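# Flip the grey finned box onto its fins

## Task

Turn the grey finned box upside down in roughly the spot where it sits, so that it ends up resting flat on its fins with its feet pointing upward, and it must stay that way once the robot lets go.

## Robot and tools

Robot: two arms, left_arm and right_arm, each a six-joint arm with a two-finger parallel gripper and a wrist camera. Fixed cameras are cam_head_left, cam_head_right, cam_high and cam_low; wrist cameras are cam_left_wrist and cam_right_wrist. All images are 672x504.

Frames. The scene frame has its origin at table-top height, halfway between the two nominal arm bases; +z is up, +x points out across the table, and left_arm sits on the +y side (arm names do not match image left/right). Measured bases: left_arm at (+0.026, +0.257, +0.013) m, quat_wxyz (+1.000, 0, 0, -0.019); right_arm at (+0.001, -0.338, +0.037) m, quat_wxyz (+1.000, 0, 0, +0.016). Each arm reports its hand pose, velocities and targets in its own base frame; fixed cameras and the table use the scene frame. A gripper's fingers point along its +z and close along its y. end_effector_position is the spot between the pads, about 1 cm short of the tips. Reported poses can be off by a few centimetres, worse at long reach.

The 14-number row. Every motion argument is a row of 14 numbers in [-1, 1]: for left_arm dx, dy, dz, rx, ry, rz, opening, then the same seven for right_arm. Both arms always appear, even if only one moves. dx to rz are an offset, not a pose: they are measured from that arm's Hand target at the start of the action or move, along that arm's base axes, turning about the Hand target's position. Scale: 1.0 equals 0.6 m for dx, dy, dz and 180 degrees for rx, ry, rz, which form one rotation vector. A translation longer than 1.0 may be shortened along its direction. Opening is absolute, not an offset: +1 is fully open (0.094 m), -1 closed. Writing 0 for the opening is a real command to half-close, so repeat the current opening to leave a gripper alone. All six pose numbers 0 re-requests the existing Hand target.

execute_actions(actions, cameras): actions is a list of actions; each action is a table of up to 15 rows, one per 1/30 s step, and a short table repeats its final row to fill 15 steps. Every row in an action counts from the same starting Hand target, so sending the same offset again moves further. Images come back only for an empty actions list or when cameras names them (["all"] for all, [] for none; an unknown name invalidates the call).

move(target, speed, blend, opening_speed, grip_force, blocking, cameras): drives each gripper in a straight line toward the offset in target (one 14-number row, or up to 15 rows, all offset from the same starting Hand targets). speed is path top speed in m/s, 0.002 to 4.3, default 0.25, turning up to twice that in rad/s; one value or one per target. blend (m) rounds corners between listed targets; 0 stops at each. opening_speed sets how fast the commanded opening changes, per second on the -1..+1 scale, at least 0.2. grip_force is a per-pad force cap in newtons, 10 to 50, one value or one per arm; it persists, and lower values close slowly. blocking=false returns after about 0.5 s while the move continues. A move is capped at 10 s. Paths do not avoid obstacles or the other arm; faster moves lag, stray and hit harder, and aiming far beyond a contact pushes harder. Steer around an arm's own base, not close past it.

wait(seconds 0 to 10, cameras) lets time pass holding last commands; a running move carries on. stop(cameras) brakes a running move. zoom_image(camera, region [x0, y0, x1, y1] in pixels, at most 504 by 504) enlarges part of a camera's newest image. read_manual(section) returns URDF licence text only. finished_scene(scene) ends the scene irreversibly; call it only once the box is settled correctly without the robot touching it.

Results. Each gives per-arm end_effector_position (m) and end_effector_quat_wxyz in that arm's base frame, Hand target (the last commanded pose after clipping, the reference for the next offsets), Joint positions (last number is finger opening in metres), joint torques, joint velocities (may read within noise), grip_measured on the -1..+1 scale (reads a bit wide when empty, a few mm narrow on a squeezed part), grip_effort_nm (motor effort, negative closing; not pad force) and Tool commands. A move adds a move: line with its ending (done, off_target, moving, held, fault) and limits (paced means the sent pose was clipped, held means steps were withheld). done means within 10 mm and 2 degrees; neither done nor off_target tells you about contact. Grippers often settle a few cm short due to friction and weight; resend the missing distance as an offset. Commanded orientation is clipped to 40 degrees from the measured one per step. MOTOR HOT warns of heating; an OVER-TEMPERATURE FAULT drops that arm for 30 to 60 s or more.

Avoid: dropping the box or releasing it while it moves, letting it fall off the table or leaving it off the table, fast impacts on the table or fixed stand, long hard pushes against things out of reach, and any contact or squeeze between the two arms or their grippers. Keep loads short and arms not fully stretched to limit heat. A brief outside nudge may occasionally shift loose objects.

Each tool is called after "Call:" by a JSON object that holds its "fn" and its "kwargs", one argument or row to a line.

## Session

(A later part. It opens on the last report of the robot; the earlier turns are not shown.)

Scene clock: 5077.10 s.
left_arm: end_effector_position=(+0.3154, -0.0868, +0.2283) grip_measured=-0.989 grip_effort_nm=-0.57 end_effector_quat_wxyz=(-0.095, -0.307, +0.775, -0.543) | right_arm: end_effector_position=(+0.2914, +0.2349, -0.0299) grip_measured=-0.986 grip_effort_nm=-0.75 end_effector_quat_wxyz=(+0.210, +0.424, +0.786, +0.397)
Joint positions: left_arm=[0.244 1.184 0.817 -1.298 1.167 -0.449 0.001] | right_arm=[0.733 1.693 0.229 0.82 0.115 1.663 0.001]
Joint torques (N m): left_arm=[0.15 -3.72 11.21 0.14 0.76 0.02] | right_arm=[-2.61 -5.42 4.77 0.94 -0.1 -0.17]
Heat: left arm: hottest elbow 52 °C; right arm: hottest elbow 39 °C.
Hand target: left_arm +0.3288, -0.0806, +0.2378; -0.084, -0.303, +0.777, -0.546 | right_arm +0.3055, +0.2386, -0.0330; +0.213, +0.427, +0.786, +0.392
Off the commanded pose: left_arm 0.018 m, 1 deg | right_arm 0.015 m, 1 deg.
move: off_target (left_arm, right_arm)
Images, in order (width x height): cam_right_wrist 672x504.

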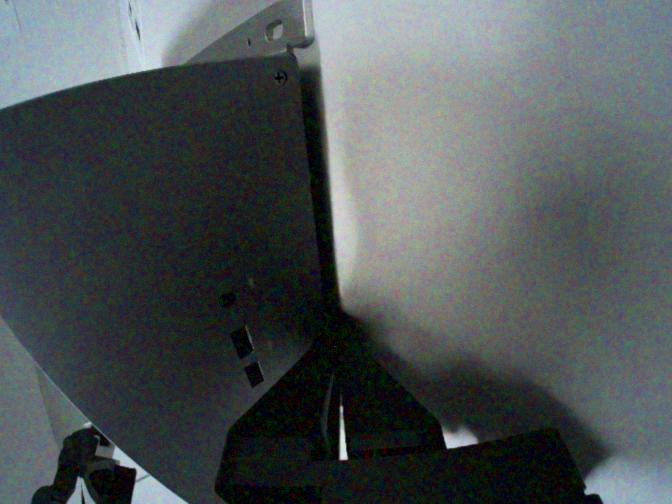

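Call:
{"fn": "move", "kwargs": {
  "target": [0,0,0,0,0,0,-1,0.0,0.0,0.022,0,0,0,-1],
  "speed": 0.05,
  "cameras": ["cam_right_wrist"]
}}

Call:
{"fn": "zoom_image", "kwargs": {
  "camera": "cam_right_wrist",
  "region": [270, 250, 410, 370]
}}

Scene clock: 5118.37 s.
left_arm: end_effector_position=(+0.3154, -0.0868, +0.2283) grip_measured=-0.989 grip_effort_nm=-0.57 end_effector_quat_wxyz=(-0.095, -0.307, +0.775, -0.543) | right_arm: end_effector_position=(+0.2917, +0.2339, -0.0294) grip_measured=-0.986 grip_effort_nm=-0.75 end_effector_quat_wxyz=(+0.204, +0.427, +0.794, +0.381)
Joint positions: left_arm=[0.244 1.184 0.817 -1.298 1.167 -0.449 0.001] | right_arm=[0.729 1.647 0.242 0.723 0.112 1.663 0.001]
Joint torques (N m): left_arm=[0.09 -3.78 11.18 0.14 0.77 0.01] | right_arm=[-2.14 -7.59 4.15 1.57 0.01 -0.2]
Heat: left arm: hottest elbow 52 °C; right arm: hottest elbow 38 °C.
Hand target: left_arm +0.3288, -0.0806, +0.2378; -0.084, -0.303, +0.777, -0.546 | right_arm +0.3054, +0.2388, -0.0197; +0.213, +0.427, +0.786, +0.392
Off the commanded pose: left_arm 0.018 m, 1 deg | right_arm 0.017 m, 2 deg.
move: off_target (left_arm, right_arm)
Images, in order (width x height): cam_right_wrist 672x504.

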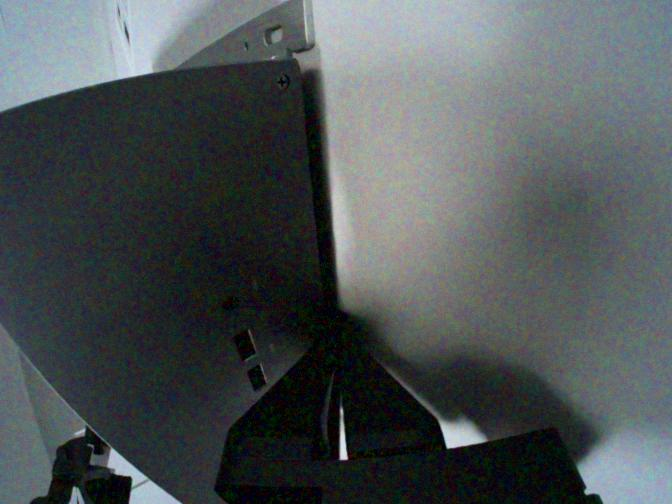

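Scaled by 3.600 from the camera's 672x504 image, which has a finer 960x720 frame.

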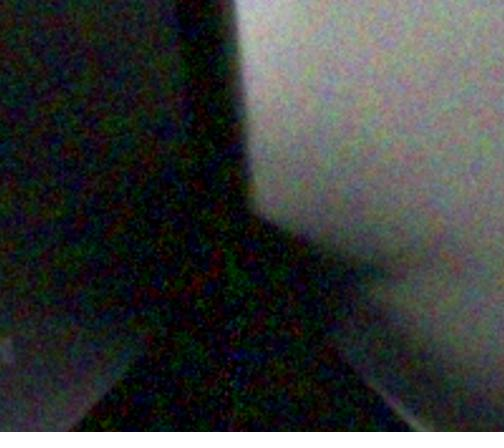

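Call:
{"fn": "move", "kwargs": {
  "target": [0,0,0,0,0,0,-1,0.005,0.003,0.055,0.0151,-0.0233,0,-1],
  "speed": 0.05,
  "cameras": ["cam_right_wrist"]
}}

Scene clock: 5128.50 s.
left_arm: end_effector_position=(+0.3154, -0.0868, +0.2283) grip_measured=-0.989 grip_effort_nm=-0.57 end_effector_quat_wxyz=(-0.095, -0.307, +0.775, -0.543) | right_arm: end_effector_position=(+0.2899, +0.2316, -0.0066) grip_measured=-0.986 grip_effort_nm=-0.75 end_effector_quat_wxyz=(+0.215, +0.421, +0.784, +0.402)
Joint positions: left_arm=[0.244 1.184 0.817 -1.298 1.167 -0.449 0.001] | right_arm=[0.729 1.551 0.215 0.707 0.115 1.656 0.001]
Joint torques (N m): left_arm=[0.21 -3.72 11.19 0.16 0.76 0.02] | right_arm=[-1.26 -7.18 5.09 2.56 0.32 -0.21]
Heat: left arm: hottest elbow 52 °C; right arm: hottest elbow 38 °C.
Hand target: left_arm +0.3288, -0.0806, +0.2378; -0.084, -0.303, +0.777, -0.546 | right_arm +0.3085, +0.2406, +0.0133; +0.232, +0.417, +0.769, +0.426
Off the commanded pose: left_arm 0.018 m, 1 deg | right_arm 0.029 m, 4 deg.
move: off_target (left_arm, right_arm)
Images, in order (width x height): cam_right_wrist 672x504.

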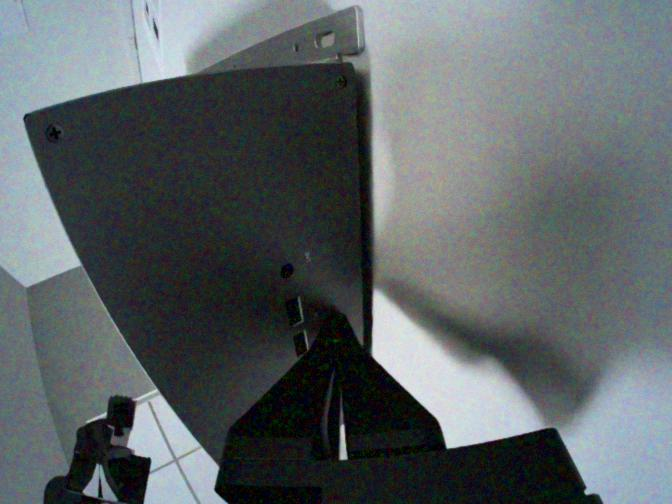

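Call:
{"fn": "move", "kwargs": {
  "target": [
    [0,0,0,0,0,0,-1,-0.0704,-0.0445,0.01,0,0,0,-1],
    [0,0,0,0,0,0,-1,-0.116,-0.0705,0.0528,0.0605,-0.0932,-0.003,1]
  ],
  "speed": 0.1,
  "blend": [0.01,0],
  "cameras": ["cam_right_wrist"]
}}

Scene clock: 5334.90 s.
left_arm: end_effector_position=(+0.3154, -0.0868, +0.2283) grip_measured=-0.989 grip_effort_nm=-0.57 end_effector_quat_wxyz=(-0.095, -0.307, +0.775, -0.543) | right_arm: end_effector_position=(+0.2524, +0.2003, +0.0300) grip_measured=-0.986 grip_effort_nm=-0.75 end_effector_quat_wxyz=(+0.271, +0.403, +0.728, +0.484)
Joint positions: left_arm=[0.244 1.184 0.817 -1.298 1.167 -0.449 0.001] | right_arm=[0.787 1.585 0.016 1.165 0.213 1.656 0.001]
Joint torques (N m): left_arm=[0.09 -3.72 11.18 0.16 0.76 0.01] | right_arm=[-0.5 -4.72 1.5 1.76 -0.05 -0.09]
Heat: left arm: hottest elbow 53 °C; right arm: hottest elbow 38 °C.
Hand target: left_arm +0.3288, -0.0806, +0.2378; -0.084, -0.303, +0.777, -0.546 | right_arm +0.2538, +0.2014, +0.0321; +0.271, +0.402, +0.727, +0.486 (not the last commanded pose)
Tool commands: left_gripper/opening=-1.0 right_gripper/opening=-1.0
Off the commanded pose: left_arm 0.018 m, 1 deg | right_arm 0.020 m, 11 deg.
move: held (right_arm; a check stopped the path), off_target (left_arm); path passed 1 of 2 targets; target 2's new opening was not sent; limits=held
pose unreachable (right arm): on one or more control steps of this call, first in action 0 (counted from 0), this arm could not follow its commanded pose, so it was not sent that pose on those steps. It may still have moved: this result reports where it is.
cause: moving toward the commanded pose would bring two parts of the arm too close to each other (its shoulder (the part past joint 1) and its forearm (the part past joint 3), with joints 2 (shoulder) and 3 (elbow) between them, 4 mm apart when it was first held).
Images, in order (width x height): cam_right_wrist 672x504.

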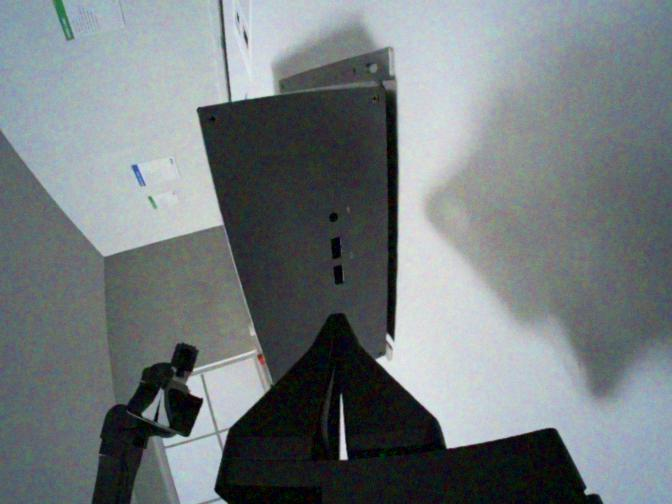

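Call:
{"fn": "move", "kwargs": {
  "target": [
    [0,0,0,0,0,0,-1,0.0272,0.0277,0.005,0.0302,-0.0486,0.003,-1],
    [0,0,0,0,0,0,-1,0.0272,0.0277,0.005,0.0302,-0.0486,0.003,1]
  ],
  "speed": 0.08,
  "cameras": ["cam_right_wrist"]
}}

Scene clock: 5361.00 s.
left_arm: end_effector_position=(+0.3154, -0.0868, +0.2283) grip_measured=-0.989 grip_effort_nm=-0.57 end_effector_quat_wxyz=(-0.095, -0.307, +0.775, -0.543) | right_arm: end_effector_position=(+0.2697, +0.2158, +0.0341) grip_measured=+0.998 grip_effort_nm=0.08 end_effector_quat_wxyz=(+0.294, +0.386, +0.694, +0.532)
Joint positions: left_arm=[0.244 1.184 0.817 -1.298 1.167 -0.449 0.001] | right_arm=[0.787 1.89 0.062 1.557 0.22 1.634 0.094]
Joint torques (N m): left_arm=[0.21 -3.84 11.22 0.14 0.77 0.03] | right_arm=[-0.44 -4.72 -0.5 2.73 0.16 -0.25]
Heat: left arm: hottest elbow 53 °C; right arm: hottest elbow 36 °C.
Hand target: left_arm +0.3288, -0.0806, +0.2378; -0.084, -0.303, +0.777, -0.546 | right_arm +0.2701, +0.2180, +0.0352; +0.304, +0.373, +0.682, +0.551
Off the commanded pose: left_arm 0.018 m, 1 deg | right_arm 0.002 m, 3 deg.
joint sent to its limit (right arm) — joint 4 (wrist pitch), upper limit. The joint targets still meet the commanded pose.
move: off_target (left_arm, right_arm); target 2's new opening was sent with right_arm's hand 0.002 m and 3 deg from that target
Images, in order (width x height): cam_right_wrist 672x504.

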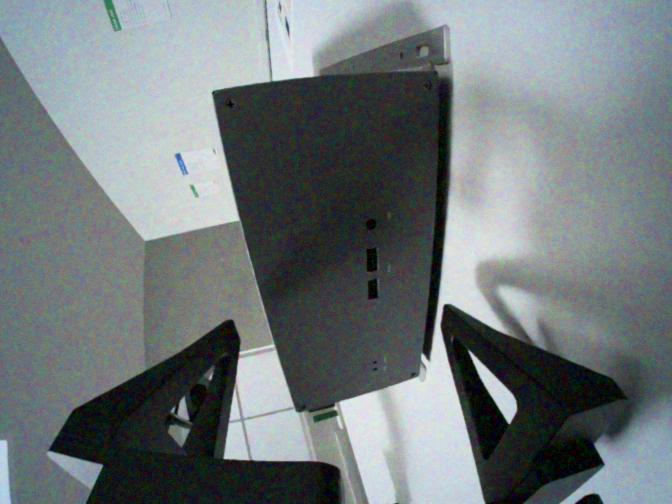

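Call:
{"fn": "move", "kwargs": {
  "target": [0,0,0,0,0,0,-1,0.135,0.0853,0.0,0,0,0,1],
  "speed": 0.06,
  "cameras": ["cam_right_wrist"]
}}

Scene clock: 5385.20 s.
left_arm: end_effector_position=(+0.3154, -0.0868, +0.2283) grip_measured=-0.989 grip_effort_nm=-0.57 end_effector_quat_wxyz=(-0.095, -0.307, +0.775, -0.543) | right_arm: end_effector_position=(+0.3276, +0.2583, +0.0243) grip_measured=+0.999 grip_effort_nm=0.07 end_effector_quat_wxyz=(+0.290, +0.377, +0.699, +0.534)
Joint positions: left_arm=[0.244 1.184 0.817 -1.298 1.167 -0.449 0.001] | right_arm=[0.729 1.878 0.249 1.361 0.146 1.607 0.094]
Joint torques (N m): left_arm=[0.03 -3.72 11.15 0.16 0.77 0.02] | right_arm=[-2.49 -7.47 4.86 2.39 -0.13 -0.21]
Heat: left arm: hottest elbow 53 °C; right arm: hottest elbow 35 °C.
Hand target: left_arm +0.3288, -0.0806, +0.2378; -0.084, -0.303, +0.777, -0.546 | right_arm +0.3512, +0.2693, +0.0352; +0.304, +0.373, +0.682, +0.551
Off the commanded pose: left_arm 0.018 m, 1 deg | right_arm 0.028 m, 3 deg.
move: off_target (left_arm, right_arm)
Images, in order (width x height): cam_right_wrist 672x504.

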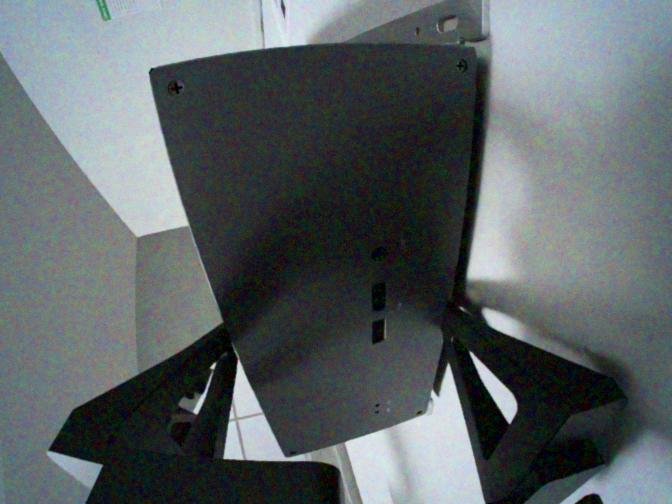

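Call:
{"fn": "move", "kwargs": {
  "target": [0,0,0,0,0,0,-1,-0.0507,-0.032,-0.010,0,0,0,1],
  "speed": 0.05,
  "cameras": ["cam_right_wrist"]
}}

Scene clock: 5409.40 s.
left_arm: end_effector_position=(+0.3154, -0.0868, +0.2283) grip_measured=-0.989 grip_effort_nm=-0.57 end_effector_quat_wxyz=(-0.095, -0.307, +0.775, -0.543) | right_arm: end_effector_position=(+0.3227, +0.2506, +0.0296) grip_measured=+0.999 grip_effort_nm=0.07 end_effector_quat_wxyz=(+0.302, +0.375, +0.682, +0.550)
Joint positions: left_arm=[0.244 1.184 0.817 -1.298 1.167 -0.449 0.001] | right_arm=[0.729 1.93 0.225 1.488 0.16 1.607 0.094]
Joint torques (N m): left_arm=[0.09 -3.72 11.22 0.16 0.76 0.02] | right_arm=[-0.44 -6.83 -0.06 2.7 0.17 -0.22]
Heat: left arm: hottest elbow 53 °C; right arm: hottest elbow 36 °C.
Hand target: left_arm +0.3288, -0.0806, +0.2378; -0.084, -0.303, +0.777, -0.546 | right_arm +0.3208, +0.2501, +0.0291; +0.304, +0.373, +0.682, +0.551
Off the commanded pose: left_arm 0.018 m, 1 deg | right_arm 0.002 m, 0 deg.
move: off_target (left_arm)
Images, in order (width x height): cam_right_wrist 672x504.

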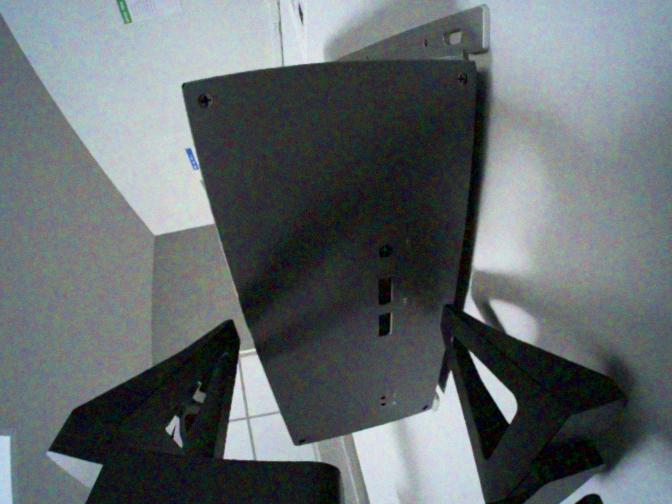

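Call:
{"fn": "move", "kwargs": {
  "target": [0,0,0,0,0,0,-1,0,0,-0.0195,0,0,0,1],
  "speed": 0.03,
  "cameras": ["cam_right_wrist"]
}}

Scene clock: 5421.33 s.
left_arm: end_effector_position=(+0.3154, -0.0868, +0.2283) grip_measured=-0.989 grip_effort_nm=-0.57 end_effector_quat_wxyz=(-0.095, -0.307, +0.775, -0.543) | right_arm: end_effector_position=(+0.3210, +0.2490, +0.0207) grip_measured=+0.999 grip_effort_nm=0.06 end_effector_quat_wxyz=(+0.303, +0.375, +0.680, +0.552)
Joint positions: left_arm=[0.244 1.184 0.817 -1.298 1.167 -0.449 0.001] | right_arm=[0.729 2.001 0.228 1.562 0.16 1.607 0.094]
Joint torques (N m): left_arm=[0.09 -3.66 11.21 0.16 0.77 0.02] | right_arm=[-0.73 -6.71 0.05 2.37 0.14 -0.18]
Heat: left arm: hottest elbow 53 °C; right arm: hottest elbow 35 °C.
Hand target: left_arm +0.3288, -0.0806, +0.2378; -0.084, -0.303, +0.777, -0.546 | right_arm +0.3208, +0.2501, +0.0175; +0.304, +0.373, +0.682, +0.551
Off the commanded pose: left_arm 0.018 m, 1 deg | right_arm 0.003 m, 0 deg.
move: off_target (left_arm)
Images, in order (width x height): cam_right_wrist 672x504.

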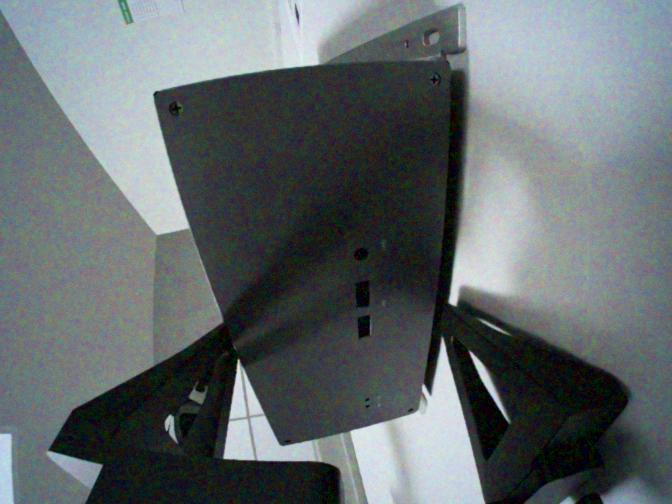

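Call:
{"fn": "zoom_image", "kwargs": {
  "camera": "cam_right_wrist",
  "region": [400, 260, 520, 360]
}}

Call:
{"fn": "zoom_image", "kwargs": {
  "camera": "cam_right_wrist",
  "region": [190, 280, 310, 380]
}}

Scaled by 4.200 from the camera's 672x504 image, which has a finer 960x720 frame.

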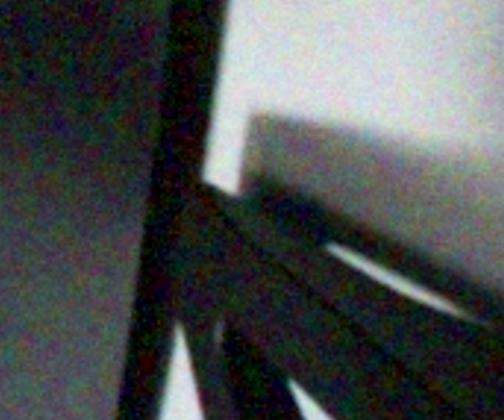

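Scaled by 4.200 from the camera's 672x504 image, which has a finer 960x720 frame.

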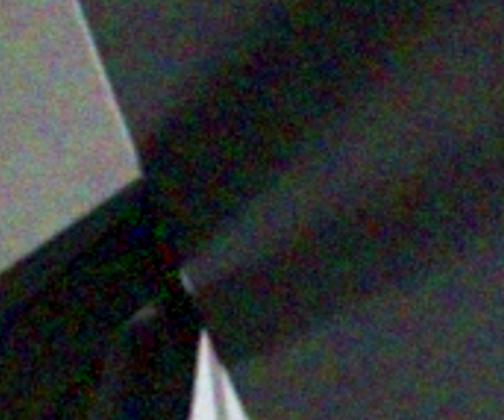

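Call:
{"fn": "move", "kwargs": {
  "target": [0,0,0,0,0,0,-1,0,0,-0.0075,0,0,0,1],
  "speed": 0.03
}}

Scene clock: 5438.17 s.
left_arm: end_effector_position=(+0.3154, -0.0868, +0.2283) grip_measured=-0.989 grip_effort_nm=-0.57 end_effector_quat_wxyz=(-0.095, -0.307, +0.775, -0.543) | right_arm: end_effector_position=(+0.3212, +0.2491, +0.0206) grip_measured=+0.999 grip_effort_nm=0.06 end_effector_quat_wxyz=(+0.304, +0.374, +0.679, +0.554)
Joint positions: left_arm=[0.244 1.184 0.817 -1.298 1.167 -0.449 0.001] | right_arm=[0.729 2.008 0.229 1.573 0.161 1.605 0.094]
Joint torques (N m): left_arm=[0.09 -3.72 11.19 0.13 0.76 0.02] | right_arm=[-0.15 -5.19 0.02 2.26 0.16 -0.14]
Heat: left arm: hottest elbow 53 °C; right arm: hottest elbow 35 °C.
Hand target: left_arm +0.3288, -0.0806, +0.2378; -0.084, -0.303, +0.777, -0.546 | right_arm +0.3207, +0.2501, +0.0129; +0.304, +0.373, +0.682, +0.551
Off the commanded pose: left_arm 0.018 m, 1 deg | right_arm 0.008 m, 0 deg.
joint sent to its limit (right arm) — joint 4 (wrist pitch), upper limit. The joint targets still meet the commanded pose.
move: off_target (left_arm)

Call:
{"fn": "move", "kwargs": {
  "target": [0,0,0,0,0,0,-1,0,0,0,-0.0075,0.0117,0,1],
  "speed": 0.03,
  "cameras": ["cam_right_wrist"]
}}

Call:
{"fn": "zoom_image", "kwargs": {
  "camera": "cam_right_wrist",
  "region": [400, 260, 520, 360]
}}

Scene clock: 5451.07 s.
left_arm: end_effector_position=(+0.3154, -0.0868, +0.2283) grip_measured=-0.989 grip_effort_nm=-0.57 end_effector_quat_wxyz=(-0.095, -0.307, +0.775, -0.543) | right_arm: end_effector_position=(+0.3215, +0.2494, +0.0206) grip_measured=+0.999 grip_effort_nm=0.05 end_effector_quat_wxyz=(+0.301, +0.376, +0.685, +0.546)
Joint positions: left_arm=[0.244 1.184 0.817 -1.298 1.167 -0.449 0.001] | right_arm=[0.729 1.973 0.228 1.517 0.161 1.605 0.094]
Joint torques (N m): left_arm=[0.09 -3.72 11.18 0.16 0.77 0.02] | right_arm=[-0.5 -6.77 0.17 1.05 0.04 -0.09]
Heat: left arm: hottest elbow 53 °C; right arm: hottest elbow 34 °C.
Hand target: left_arm +0.3288, -0.0806, +0.2378; -0.084, -0.303, +0.777, -0.546 | right_arm +0.3207, +0.2500, +0.0129; +0.296, +0.380, +0.694, +0.536
Off the commanded pose: left_arm 0.018 m, 1 deg | right_arm 0.008 m, 2 deg.
move: off_target (left_arm)
Images, in order (width x height): cam_right_wrist 672x504.

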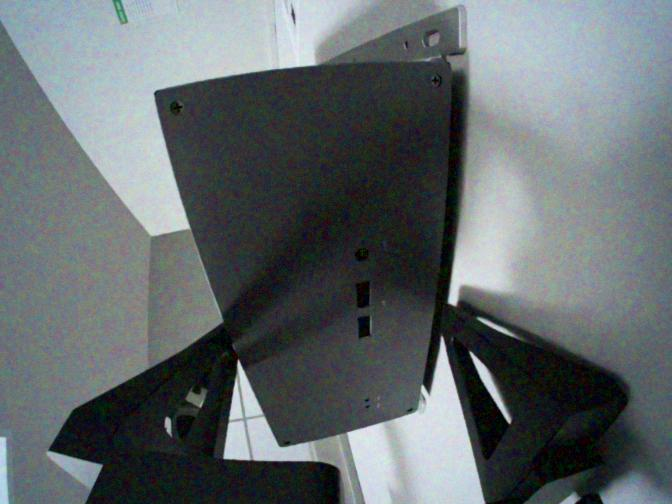

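Scaled by 4.200 from the camera's 672x504 image, which has a finer 960x720 frame.

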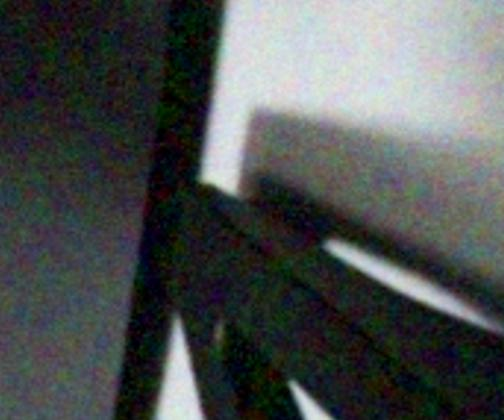

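Call:
{"fn": "move", "kwargs": {
  "target": [
    [0,0,0,0,0,0,-1,0,0,0.0138,0,0,0,1],
    [0,0,0,0,0,0,-1,0.0282,0.0178,0.0138,0,0,0,1]
  ],
  "speed": 0.03,
  "cameras": ["cam_right_wrist"]
}}

Call:
{"fn": "zoom_image", "kwargs": {
  "camera": "cam_right_wrist",
  "region": [400, 260, 520, 360]
}}

Scene clock: 5496.40 s.
left_arm: end_effector_position=(+0.3154, -0.0868, +0.2283) grip_measured=-0.989 grip_effort_nm=-0.57 end_effector_quat_wxyz=(-0.095, -0.307, +0.775, -0.543) | right_arm: end_effector_position=(+0.3275, +0.2560, +0.0212) grip_measured=+0.999 grip_effort_nm=0.05 end_effector_quat_wxyz=(+0.295, +0.378, +0.696, +0.535)
Joint positions: left_arm=[0.244 1.184 0.817 -1.298 1.167 -0.449 0.001] | right_arm=[0.729 1.91 0.248 1.402 0.155 1.605 0.094]
Joint torques (N m): left_arm=[0.03 -3.66 11.15 0.13 0.77 0.02] | right_arm=[-1.49 -7.77 2.43 1.29 -0.29 -0.11]
Heat: left arm: hottest elbow 54 °C; right arm: hottest elbow 34 °C.
Hand target: left_arm +0.3288, -0.0806, +0.2378; -0.084, -0.303, +0.777, -0.546 | right_arm +0.3377, +0.2607, +0.0213; +0.296, +0.380, +0.694, +0.536
Off the commanded pose: left_arm 0.018 m, 1 deg | right_arm 0.011 m, 0 deg.
move: off_target (left_arm, right_arm)
Images, in order (width x height): cam_right_wrist 672x504.

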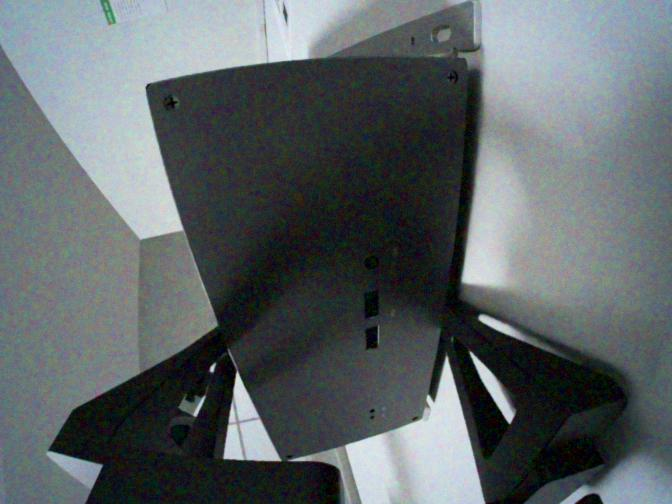

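Scaled by 4.200 from the camera's 672x504 image, which has a finer 960x720 frame.

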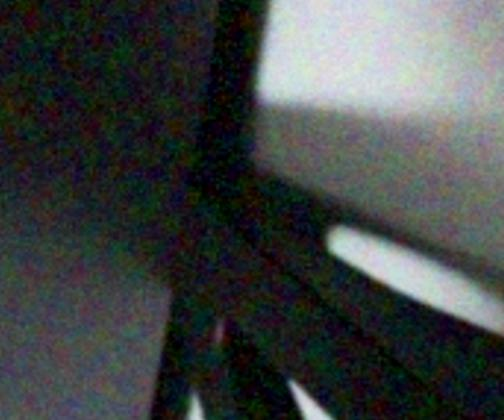

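Call:
{"fn": "move", "kwargs": {
  "target": [
    [0.185,-0.05,0.0,0.18,0.03,-0.015,-1,-0.0563,-0.0357,0.0,0,0,0,1],
    [0.3787,-0.099,-0.063,0.3675,0.0611,-0.0307,-1,-0.0638,-0.0453,-0.0355,-0.0488,0.0769,0,-1]
  ],
  "speed": 0.15,
  "cameras": ["all"]
}}

Scene clock: 5602.17 s.
left_arm: end_effector_position=(+0.5445, -0.1334, +0.1998) grip_measured=-0.989 grip_effort_nm=-0.57 end_effector_quat_wxyz=(-0.002, -0.309, +0.951, -0.001) | right_arm: end_effector_position=(+0.2964, +0.2325, +0.0020) grip_measured=-0.986 grip_effort_nm=-0.74 end_effector_quat_wxyz=(+0.241, +0.413, +0.764, +0.433)
Joint positions: left_arm=[-0.238 1.82 1.733 -1.488 0.004 -0.867 0.001] | right_arm=[0.732 1.613 0.197 0.877 0.142 1.643 0.001]
Joint torques (N m): left_arm=[-1.44 -13.92 11.99 0.23 -0.11 -0.33] | right_arm=[-0.62 -5.25 2.99 1.77 -0.04 -0.02]
Heat: left arm: hottest elbow 55 °C; right arm: hottest elbow 34 °C.
Hand target: left_arm +0.5559, -0.1402, +0.2000; +0.000, -0.312, +0.950, +0.000 | right_arm +0.2993, +0.2335, -0.0001; +0.238, +0.418, +0.763, +0.432
Off the commanded pose: left_arm 0.013 m, 0 deg | right_arm 0.004 m, 1 deg.
move: off_target (left_arm)

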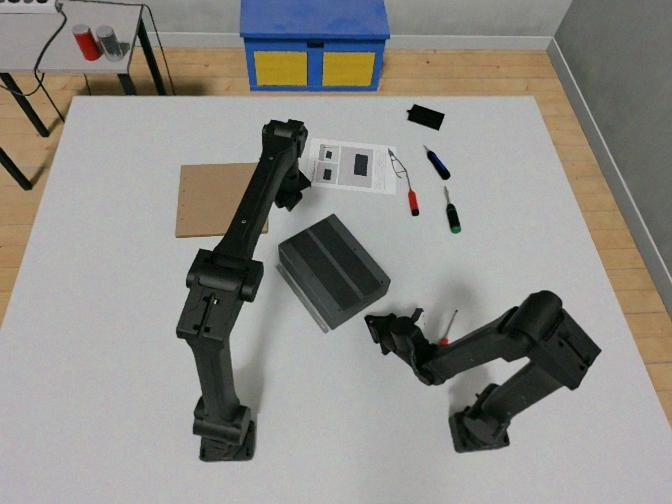

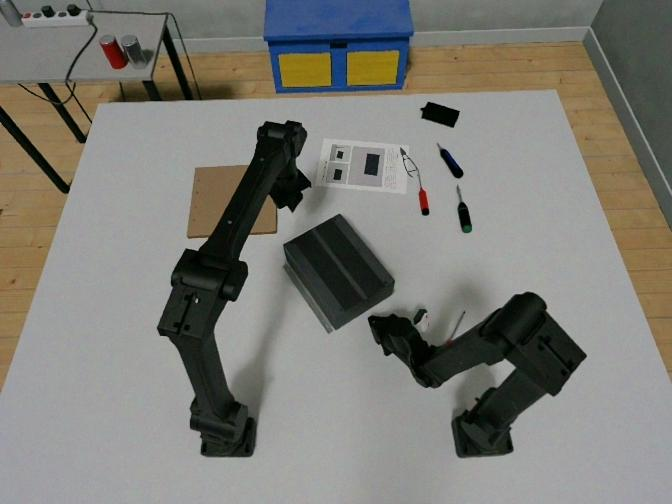

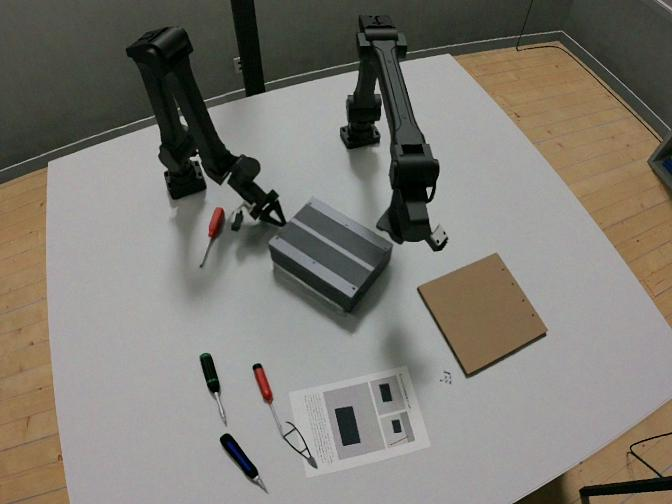

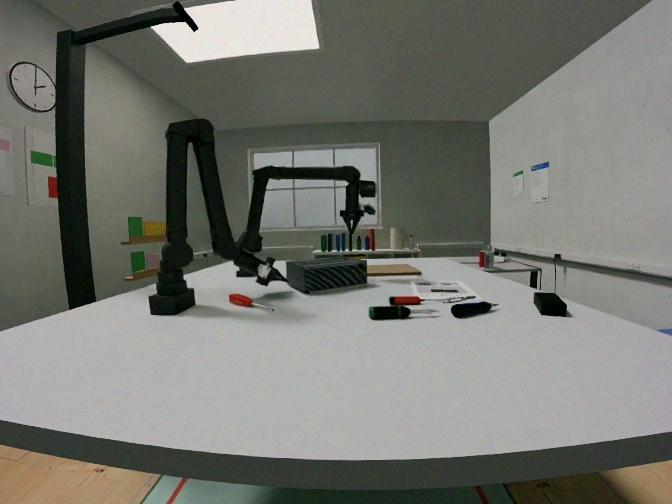

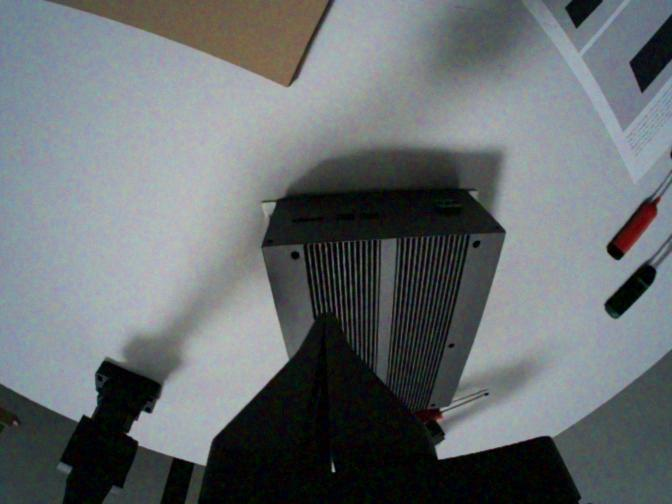

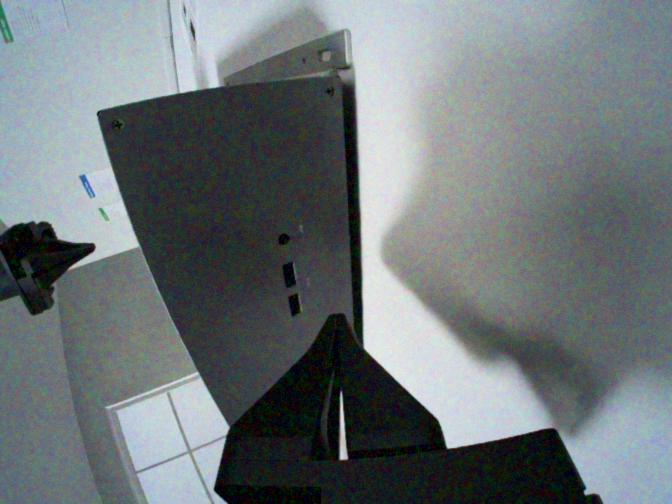

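Call:
{"fn": "zoom_image", "kwargs": {
  "camera": "cam_right_wrist",
  "region": [230, 10, 410, 145]
}}

Call:
{"fn": "zoom_image", "kwargs": {
  "camera": "cam_left_wrist",
  "region": [240, 160, 540, 385]
}}

Scaled by 2.800 from the camera's 672x504 image, which has a finer 960x720 frame.

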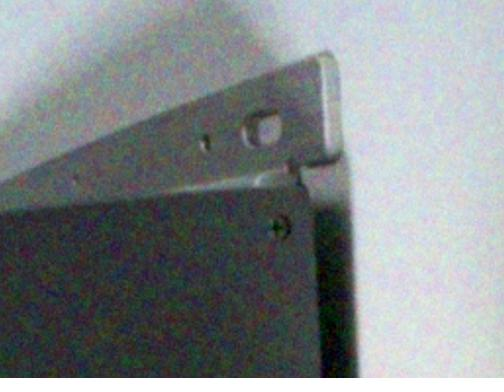

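Scaled by 1.680 from the camera's 672x504 image, which has a finer 960x720 frame.

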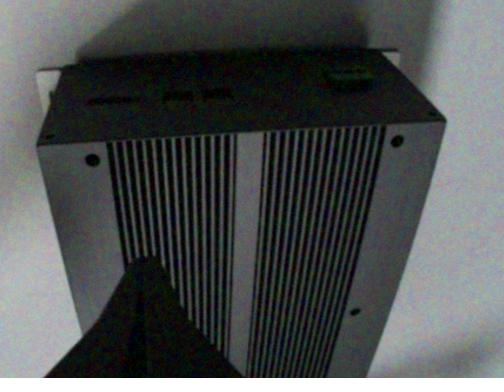

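Call:
{"fn": "move", "kwargs": {
  "target": [
    [-0.055,-0.0383,-0.1167,0,0,0,-1,0,0,0,0,0,0,-1],
    [-0.055,-0.0383,-0.1800,0,0,0,-1,0,0,0,0,0,0,-1]
  ],
  "speed": [0.12,0.03],
  "cameras": ["cam_left_wrist"]
}}

Scene clock: 5683.40 s.
left_arm: end_effector_position=(+0.5235, -0.1593, +0.1081) grip_measured=-0.989 grip_effort_nm=-0.57 end_effector_quat_wxyz=(+0.008, -0.309, +0.951, -0.007) | right_arm: end_effector_position=(+0.2964, +0.2325, +0.0020) grip_measured=-0.986 grip_effort_nm=-0.76 end_effector_quat_wxyz=(+0.241, +0.413, +0.764, +0.433)
Joint positions: left_arm=[-0.294 1.82 1.487 -1.217 0.003 -0.922 0.001] | right_arm=[0.732 1.613 0.197 0.877 0.142 1.643 0.001]
Joint torques (N m): left_arm=[-1.44 -13.63 7.76 1.07 -0.12 -0.33] | right_arm=[-0.91 -4.6 2.97 1.78 -0.06 -0.03]
Heat: left arm: hottest elbow 60 °C; right arm: hottest elbow 34 °C.
Hand target: left_arm +0.5229, -0.1630, +0.0920; +0.000, -0.312, +0.950, +0.000 | right_arm +0.2993, +0.2335, -0.0001; +0.238, +0.418, +0.763, +0.432
Off the commanded pose: left_arm 0.017 m, 1 deg | right_arm 0.004 m, 1 deg.
move: off_target (left_arm)
Images, in order (width x height): cam_left_wrist 672x504.

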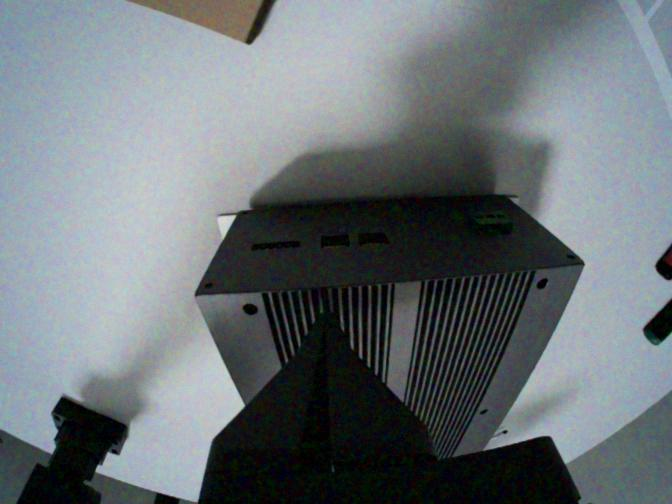

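Call:
{"fn": "move", "kwargs": {
  "target": [
    [0,0,0.05,0,0,0,-1,0,0,0,0,0,0,-1],
    [0.095,0.07,0.05,0,0,0,-1,0,0,0,0,0,0,-1],
    [0.095,0.07,-0.15,0,0,0,-1,0,0,0,0,0,0,-1],
    [0.095,0.07,-0.1967,0,0,0,-1,0,0,0,0,0,0,-1]
  ],
  "speed": [0.05,0.1,0.1,0.03],
  "cameras": ["cam_left_wrist"]
}}

Scene clock: 5696.13 s.
left_arm: end_effector_position=(+0.5834, -0.1249, -0.0005) grip_measured=-0.989 grip_effort_nm=-0.57 end_effector_quat_wxyz=(+0.013, -0.316, +0.949, -0.010) | right_arm: end_effector_position=(+0.2964, +0.2325, +0.0020) grip_measured=-0.986 grip_effort_nm=-0.76 end_effector_quat_wxyz=(+0.241, +0.413, +0.764, +0.433)
Joint positions: left_arm=[-0.209 2.048 1.533 -1.023 0.003 -0.852 0.001] | right_arm=[0.732 1.613 0.197 0.877 0.142 1.643 0.001]
Joint torques (N m): left_arm=[-0.44 -15.27 7.04 1.21 -0.09 -0.06] | right_arm=[-1.2 -5.01 3.07 1.73 -0.1 -0.01]
Heat: left arm: hottest elbow 57 °C; right arm: hottest elbow 34 °C.
Hand target: left_arm +0.5799, -0.1212, -0.0261; +0.000, -0.312, +0.950, +0.000 | right_arm +0.2993, +0.2335, -0.0001; +0.238, +0.418, +0.763, +0.432
Off the commanded pose: left_arm 0.026 m, 2 deg | right_arm 0.004 m, 1 deg.
move: off_target (left_arm)
Images, in order (width x height): cam_left_wrist 672x504.

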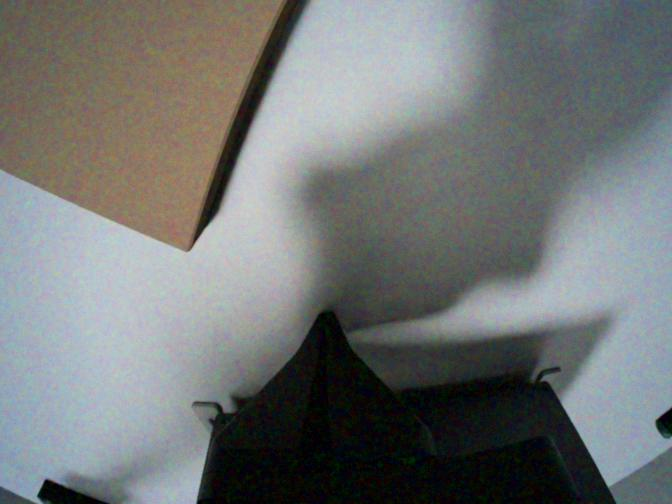

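Call:
{"fn": "move", "kwargs": {
  "target": [
    [0,0,0.3768,0,0,0,-1,-0.0487,-0.0258,0.0668,0.0536,-0.0844,0,-1],
    [-0.4185,0.0677,0.4398,-0.3675,-0.0611,0.0307,-1,-0.0487,-0.0258,0.0668,0.0536,-0.0844,0,1],
    [-0.4185,0.0677,0.4398,-0.3675,-0.0611,0.0307,-1,0.0357,0.0275,0.0602,0.0566,-0.0891,0,1]
  ],
  "speed": [0.2,0.2,0.06],
  "cameras": ["cam_right_wrist"]
}}

Scene clock: 5794.73 s.
left_arm: end_effector_position=(+0.3298, -0.0833, +0.2353) grip_measured=-0.989 grip_effort_nm=-0.57 end_effector_quat_wxyz=(-0.089, -0.303, +0.777, -0.544) | right_arm: end_effector_position=(+0.3159, +0.2526, +0.0403) grip_measured=+0.998 grip_effort_nm=0.07 end_effector_quat_wxyz=(+0.300, +0.371, +0.679, +0.558)
Joint positions: left_arm=[0.243 1.213 0.861 -1.298 1.166 -0.448 0.001] | right_arm=[0.748 1.887 0.207 1.478 0.168 1.611 0.094]
Joint torques (N m): left_arm=[0.03 -6.42 7.92 0.16 0.81 0.02] | right_arm=[-2.14 -6.65 0.94 1.88 -0.13 -0.2]
Heat: left arm: hottest elbow 49 °C; right arm: hottest elbow 33 °C.
Hand target: left_arm +0.3287, -0.0805, +0.2377; -0.084, -0.303, +0.777, -0.546 | right_arm +0.3209, +0.2500, +0.0361; +0.305, +0.373, +0.681, +0.551
Off the commanded pose: left_arm 0.004 m, 1 deg | right_arm 0.007 m, 1 deg.
move: done
Images, in order (width x height): cam_right_wrist 672x504.

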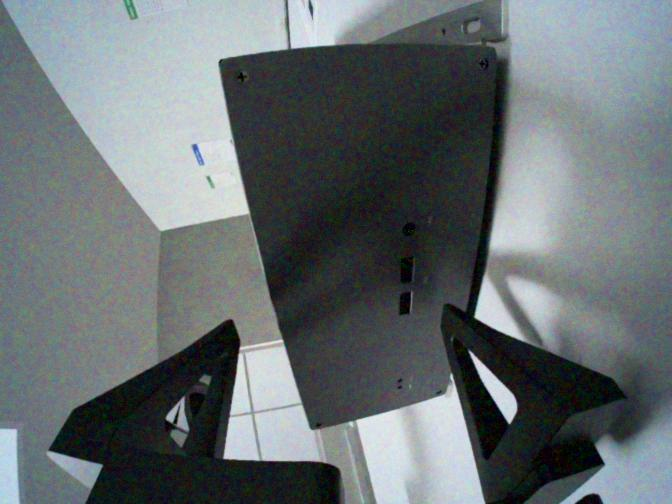

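Call:
{"fn": "move", "kwargs": {
  "target": [
    [0,0,0,0,0,0,-1,-0.0053,-0.0230,0.0,0,0,0,1],
    [0,0,0,0,0,0,-1,-0.0053,-0.0230,-0.0252,0,0,0,1],
    [0,0,0,0,0,0,-1,0.0350,0.0025,-0.0235,0,0,0,1]
  ],
  "speed": [0.05,0.04,0.04],
  "cameras": ["cam_right_wrist"]
}}

Scene clock: 5814.17 s.
left_arm: end_effector_position=(+0.3298, -0.0833, +0.2353) grip_measured=-0.989 grip_effort_nm=-0.57 end_effector_quat_wxyz=(-0.089, -0.303, +0.777, -0.544) | right_arm: end_effector_position=(+0.3309, +0.2507, +0.0208) grip_measured=+0.999 grip_effort_nm=0.04 end_effector_quat_wxyz=(+0.297, +0.373, +0.684, +0.552)
Joint positions: left_arm=[0.243 1.213 0.861 -1.298 1.166 -0.448 0.001] | right_arm=[0.699 1.979 0.248 1.515 0.118 1.601 0.094]
Joint torques (N m): left_arm=[0.26 -6.36 7.94 0.18 0.81 0.02] | right_arm=[-2.2 -8.94 1.58 1.35 -0.14 -0.19]
Heat: left arm: hottest elbow 48 °C; right arm: hottest elbow 33 °C.
Hand target: left_arm +0.3287, -0.0805, +0.2377; -0.084, -0.303, +0.777, -0.546 | right_arm +0.3418, +0.2515, +0.0220; +0.304, +0.373, +0.681, +0.551
Off the commanded pose: left_arm 0.004 m, 1 deg | right_arm 0.011 m, 1 deg.
move: off_target (right_arm)
Images, in order (width x height): cam_right_wrist 672x504.

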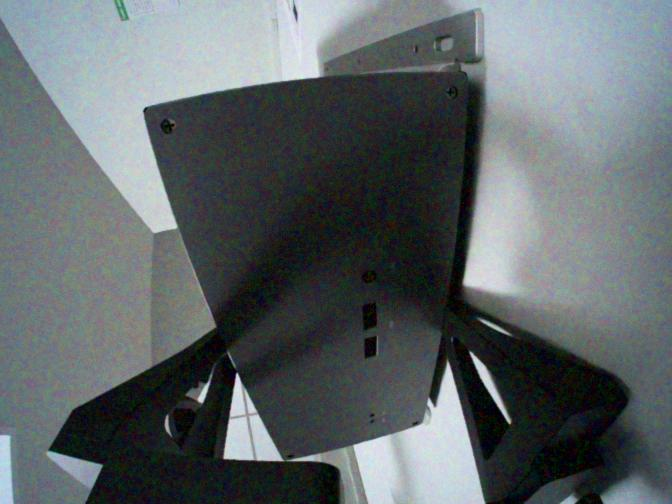

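Call:
{"fn": "move", "kwargs": {
  "target": [0,0,0,0,0,0,-1,0.003,0.002,0.035,0,0,0,1],
  "speed": 0.04,
  "cameras": ["cam_right_wrist"]
}}

Scene clock: 5819.53 s.
left_arm: end_effector_position=(+0.3298, -0.0833, +0.2353) grip_measured=-0.989 grip_effort_nm=-0.56 end_effector_quat_wxyz=(-0.089, -0.303, +0.777, -0.544) | right_arm: end_effector_position=(+0.3329, +0.2520, +0.0236) grip_measured=+1.000 grip_effort_nm=-0.15 end_effector_quat_wxyz=(+0.290, +0.378, +0.698, +0.535)
Joint positions: left_arm=[0.243 1.213 0.861 -1.298 1.166 -0.448 0.001] | right_arm=[0.698 1.886 0.249 1.372 0.117 1.602 0.094]
Joint torques (N m): left_arm=[0.15 -6.48 7.91 0.14 0.8 0.01] | right_arm=[-1.79 -11.16 1.36 2.36 -0.1 -0.24]
Heat: left arm: hottest elbow 48 °C; right arm: hottest elbow 33 °C.
Hand target: left_arm +0.3287, -0.0805, +0.2377; -0.084, -0.303, +0.777, -0.546 | right_arm +0.3437, +0.2527, +0.0429; +0.305, +0.373, +0.681, +0.551
Off the commanded pose: left_arm 0.004 m, 1 deg | right_arm 0.022 m, 3 deg.
move: off_target (right_arm)
Images, in order (width x height): cam_right_wrist 672x504.

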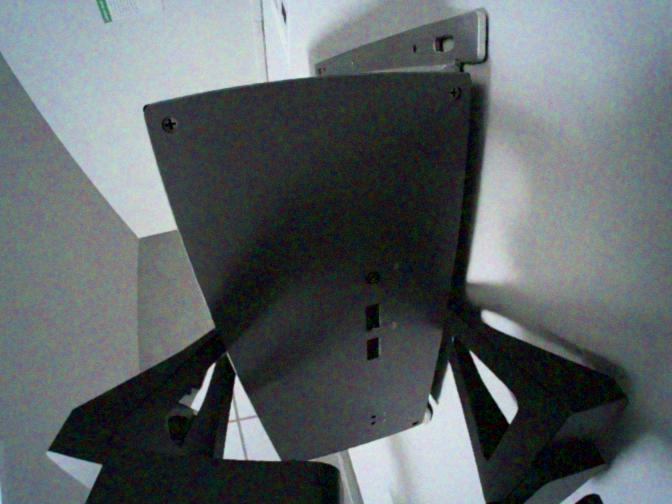

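Call:
{"fn": "move", "kwargs": {
  "target": [0,0,0,0,0,0,-1,0.004,0.003,0.065,0.012,-0.0188,0,1],
  "speed": 0.05,
  "cameras": ["cam_right_wrist"]
}}

Scene clock: 5829.07 s.
left_arm: end_effector_position=(+0.3298, -0.0833, +0.2353) grip_measured=-0.989 grip_effort_nm=-0.56 end_effector_quat_wxyz=(-0.089, -0.303, +0.777, -0.544) | right_arm: end_effector_position=(+0.3300, +0.2488, +0.0320) grip_measured=+1.000 grip_effort_nm=-0.15 end_effector_quat_wxyz=(+0.287, +0.381, +0.704, +0.526)
Joint positions: left_arm=[0.243 1.213 0.861 -1.298 1.166 -0.448 0.001] | right_arm=[0.696 1.797 0.234 1.275 0.117 1.601 0.094]
Joint torques (N m): left_arm=[0.03 -6.42 7.95 0.16 0.81 0.02] | right_arm=[-1.73 -14.21 2.29 4.52 0.1 -0.27]
Heat: left arm: hottest elbow 47 °C; right arm: hottest elbow 33 °C.
Hand target: left_arm +0.3287, -0.0805, +0.2377; -0.084, -0.303, +0.777, -0.546 | right_arm +0.3459, +0.2545, +0.0819; +0.317, +0.362, +0.662, +0.575
Off the commanded pose: left_arm 0.004 m, 1 deg | right_arm 0.053 m, 9 deg.
move: off_target (right_arm)
Images, in order (width x height): cam_right_wrist 672x504.

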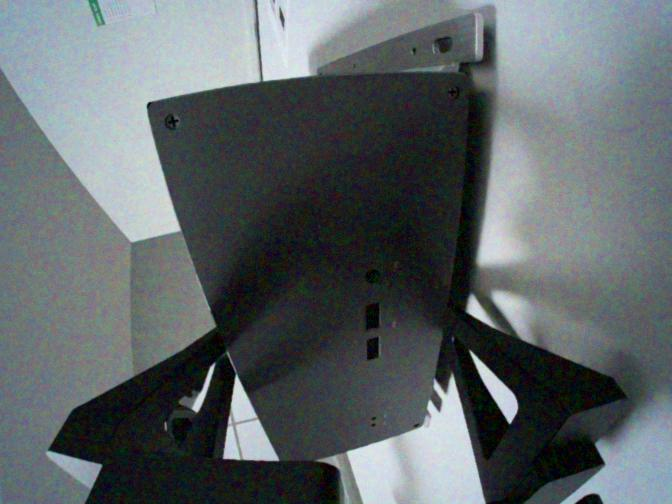

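Call:
{"fn": "move", "kwargs": {
  "target": [0,0,0,0,0,0,-1,0.012,0.0076,0.055,0.005,-0.008,0,1],
  "speed": 0.05,
  "cameras": ["cam_right_wrist","cam_head_right"]
}}

Scene clock: 5844.10 s.
left_arm: end_effector_position=(+0.3298, -0.0833, +0.2353) grip_measured=-0.989 grip_effort_nm=-0.57 end_effector_quat_wxyz=(-0.089, -0.303, +0.777, -0.544) | right_arm: end_effector_position=(+0.3303, +0.2483, +0.0578) grip_measured=+1.000 grip_effort_nm=-0.15 end_effector_quat_wxyz=(+0.291, +0.377, +0.704, +0.527)
Joint positions: left_arm=[0.243 1.213 0.861 -1.298 1.166 -0.448 0.001] | right_arm=[0.694 1.642 0.226 1.138 0.115 1.59 0.094]
Joint torques (N m): left_arm=[0.21 -6.42 7.97 0.17 0.8 0.01] | right_arm=[-1.85 -12.1 5.23 4.42 0.05 -0.26]
Heat: left arm: hottest elbow 47 °C; right arm: hottest elbow 33 °C.
Hand target: left_arm +0.3287, -0.0805, +0.2377; -0.084, -0.303, +0.777, -0.546 | right_arm +0.3532, +0.2589, +0.1149; +0.323, +0.357, +0.653, +0.584
Off the commanded pose: left_arm 0.004 m, 1 deg | right_arm 0.062 m, 10 deg.
move: off_target (right_arm)
Images, in order (width x height): cam_head_right 672x504, cam_right_wrist 672x504.

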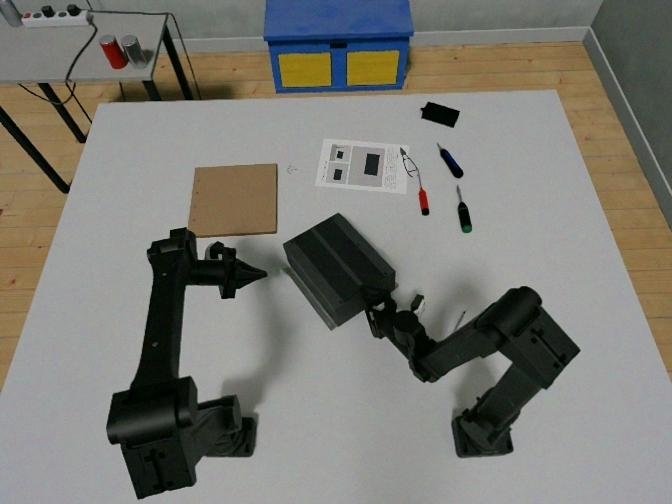

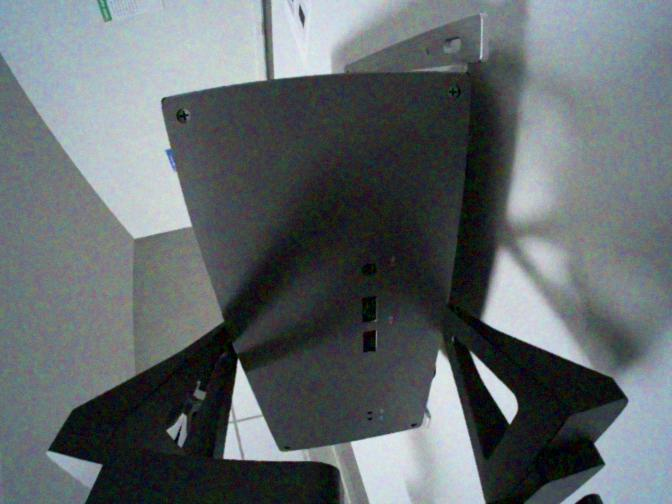

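Call:
{"fn": "move", "kwargs": {
  "target": [0,0,0,0,0,0,-1,0.0,0.0,0.0,0,0,0,0.6],
  "opening_speed": 0.3,
  "cameras": ["cam_right_wrist","cam_head_right"]
}}

Scene clock: 5914.47 s.
left_arm: end_effector_position=(+0.3298, -0.0833, +0.2353) grip_measured=-0.989 grip_effort_nm=-0.57 end_effector_quat_wxyz=(-0.089, -0.303, +0.777, -0.544) | right_arm: end_effector_position=(+0.3303, +0.2483, +0.0578) grip_measured=+0.919 grip_effort_nm=-1.04 end_effector_quat_wxyz=(+0.291, +0.377, +0.704, +0.527)
Joint positions: left_arm=[0.243 1.213 0.861 -1.298 1.166 -0.448 0.001] | right_arm=[0.694 1.642 0.226 1.137 0.115 1.59 0.09]
Joint torques (N m): left_arm=[0.09 -6.48 7.94 0.18 0.82 0.02] | right_arm=[-1.08 -12.4 5 4.42 0.01 -0.22]
Heat: left arm: hottest elbow 47 °C; right arm: hottest elbow 35 °C.
Hand target: left_arm +0.3287, -0.0805, +0.2377; -0.084, -0.303, +0.777, -0.546 | right_arm +0.3532, +0.2589, +0.1149; +0.323, +0.357, +0.653, +0.585
Off the commanded pose: left_arm 0.004 m, 1 deg | right_arm 0.062 m, 10 deg.
move: off_target (right_arm)
Images, in order (width x height): cam_head_right 672x504, cam_right_wrist 672x504.

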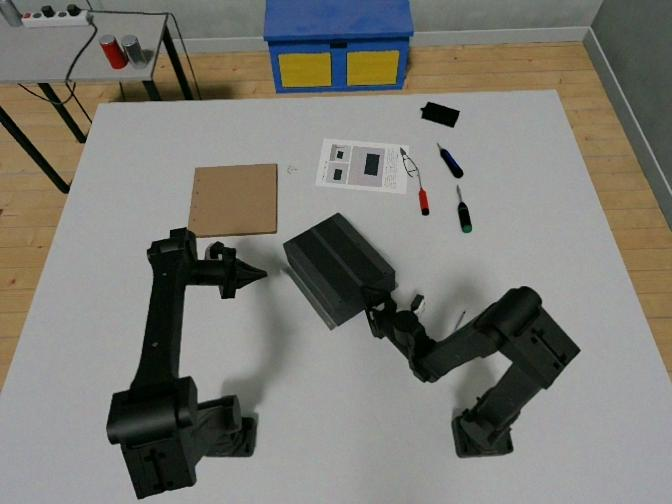

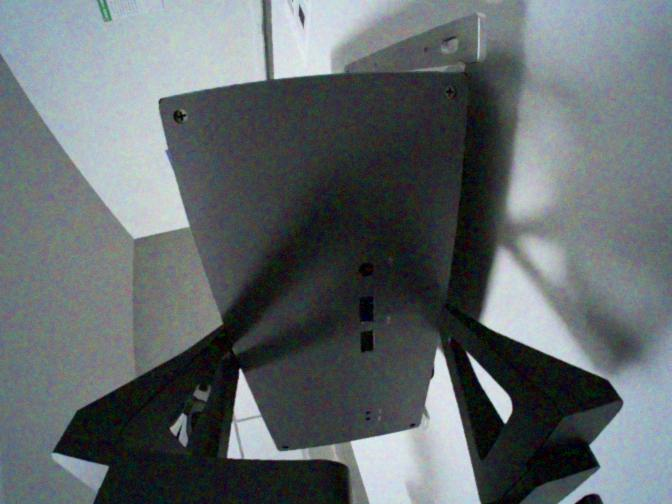

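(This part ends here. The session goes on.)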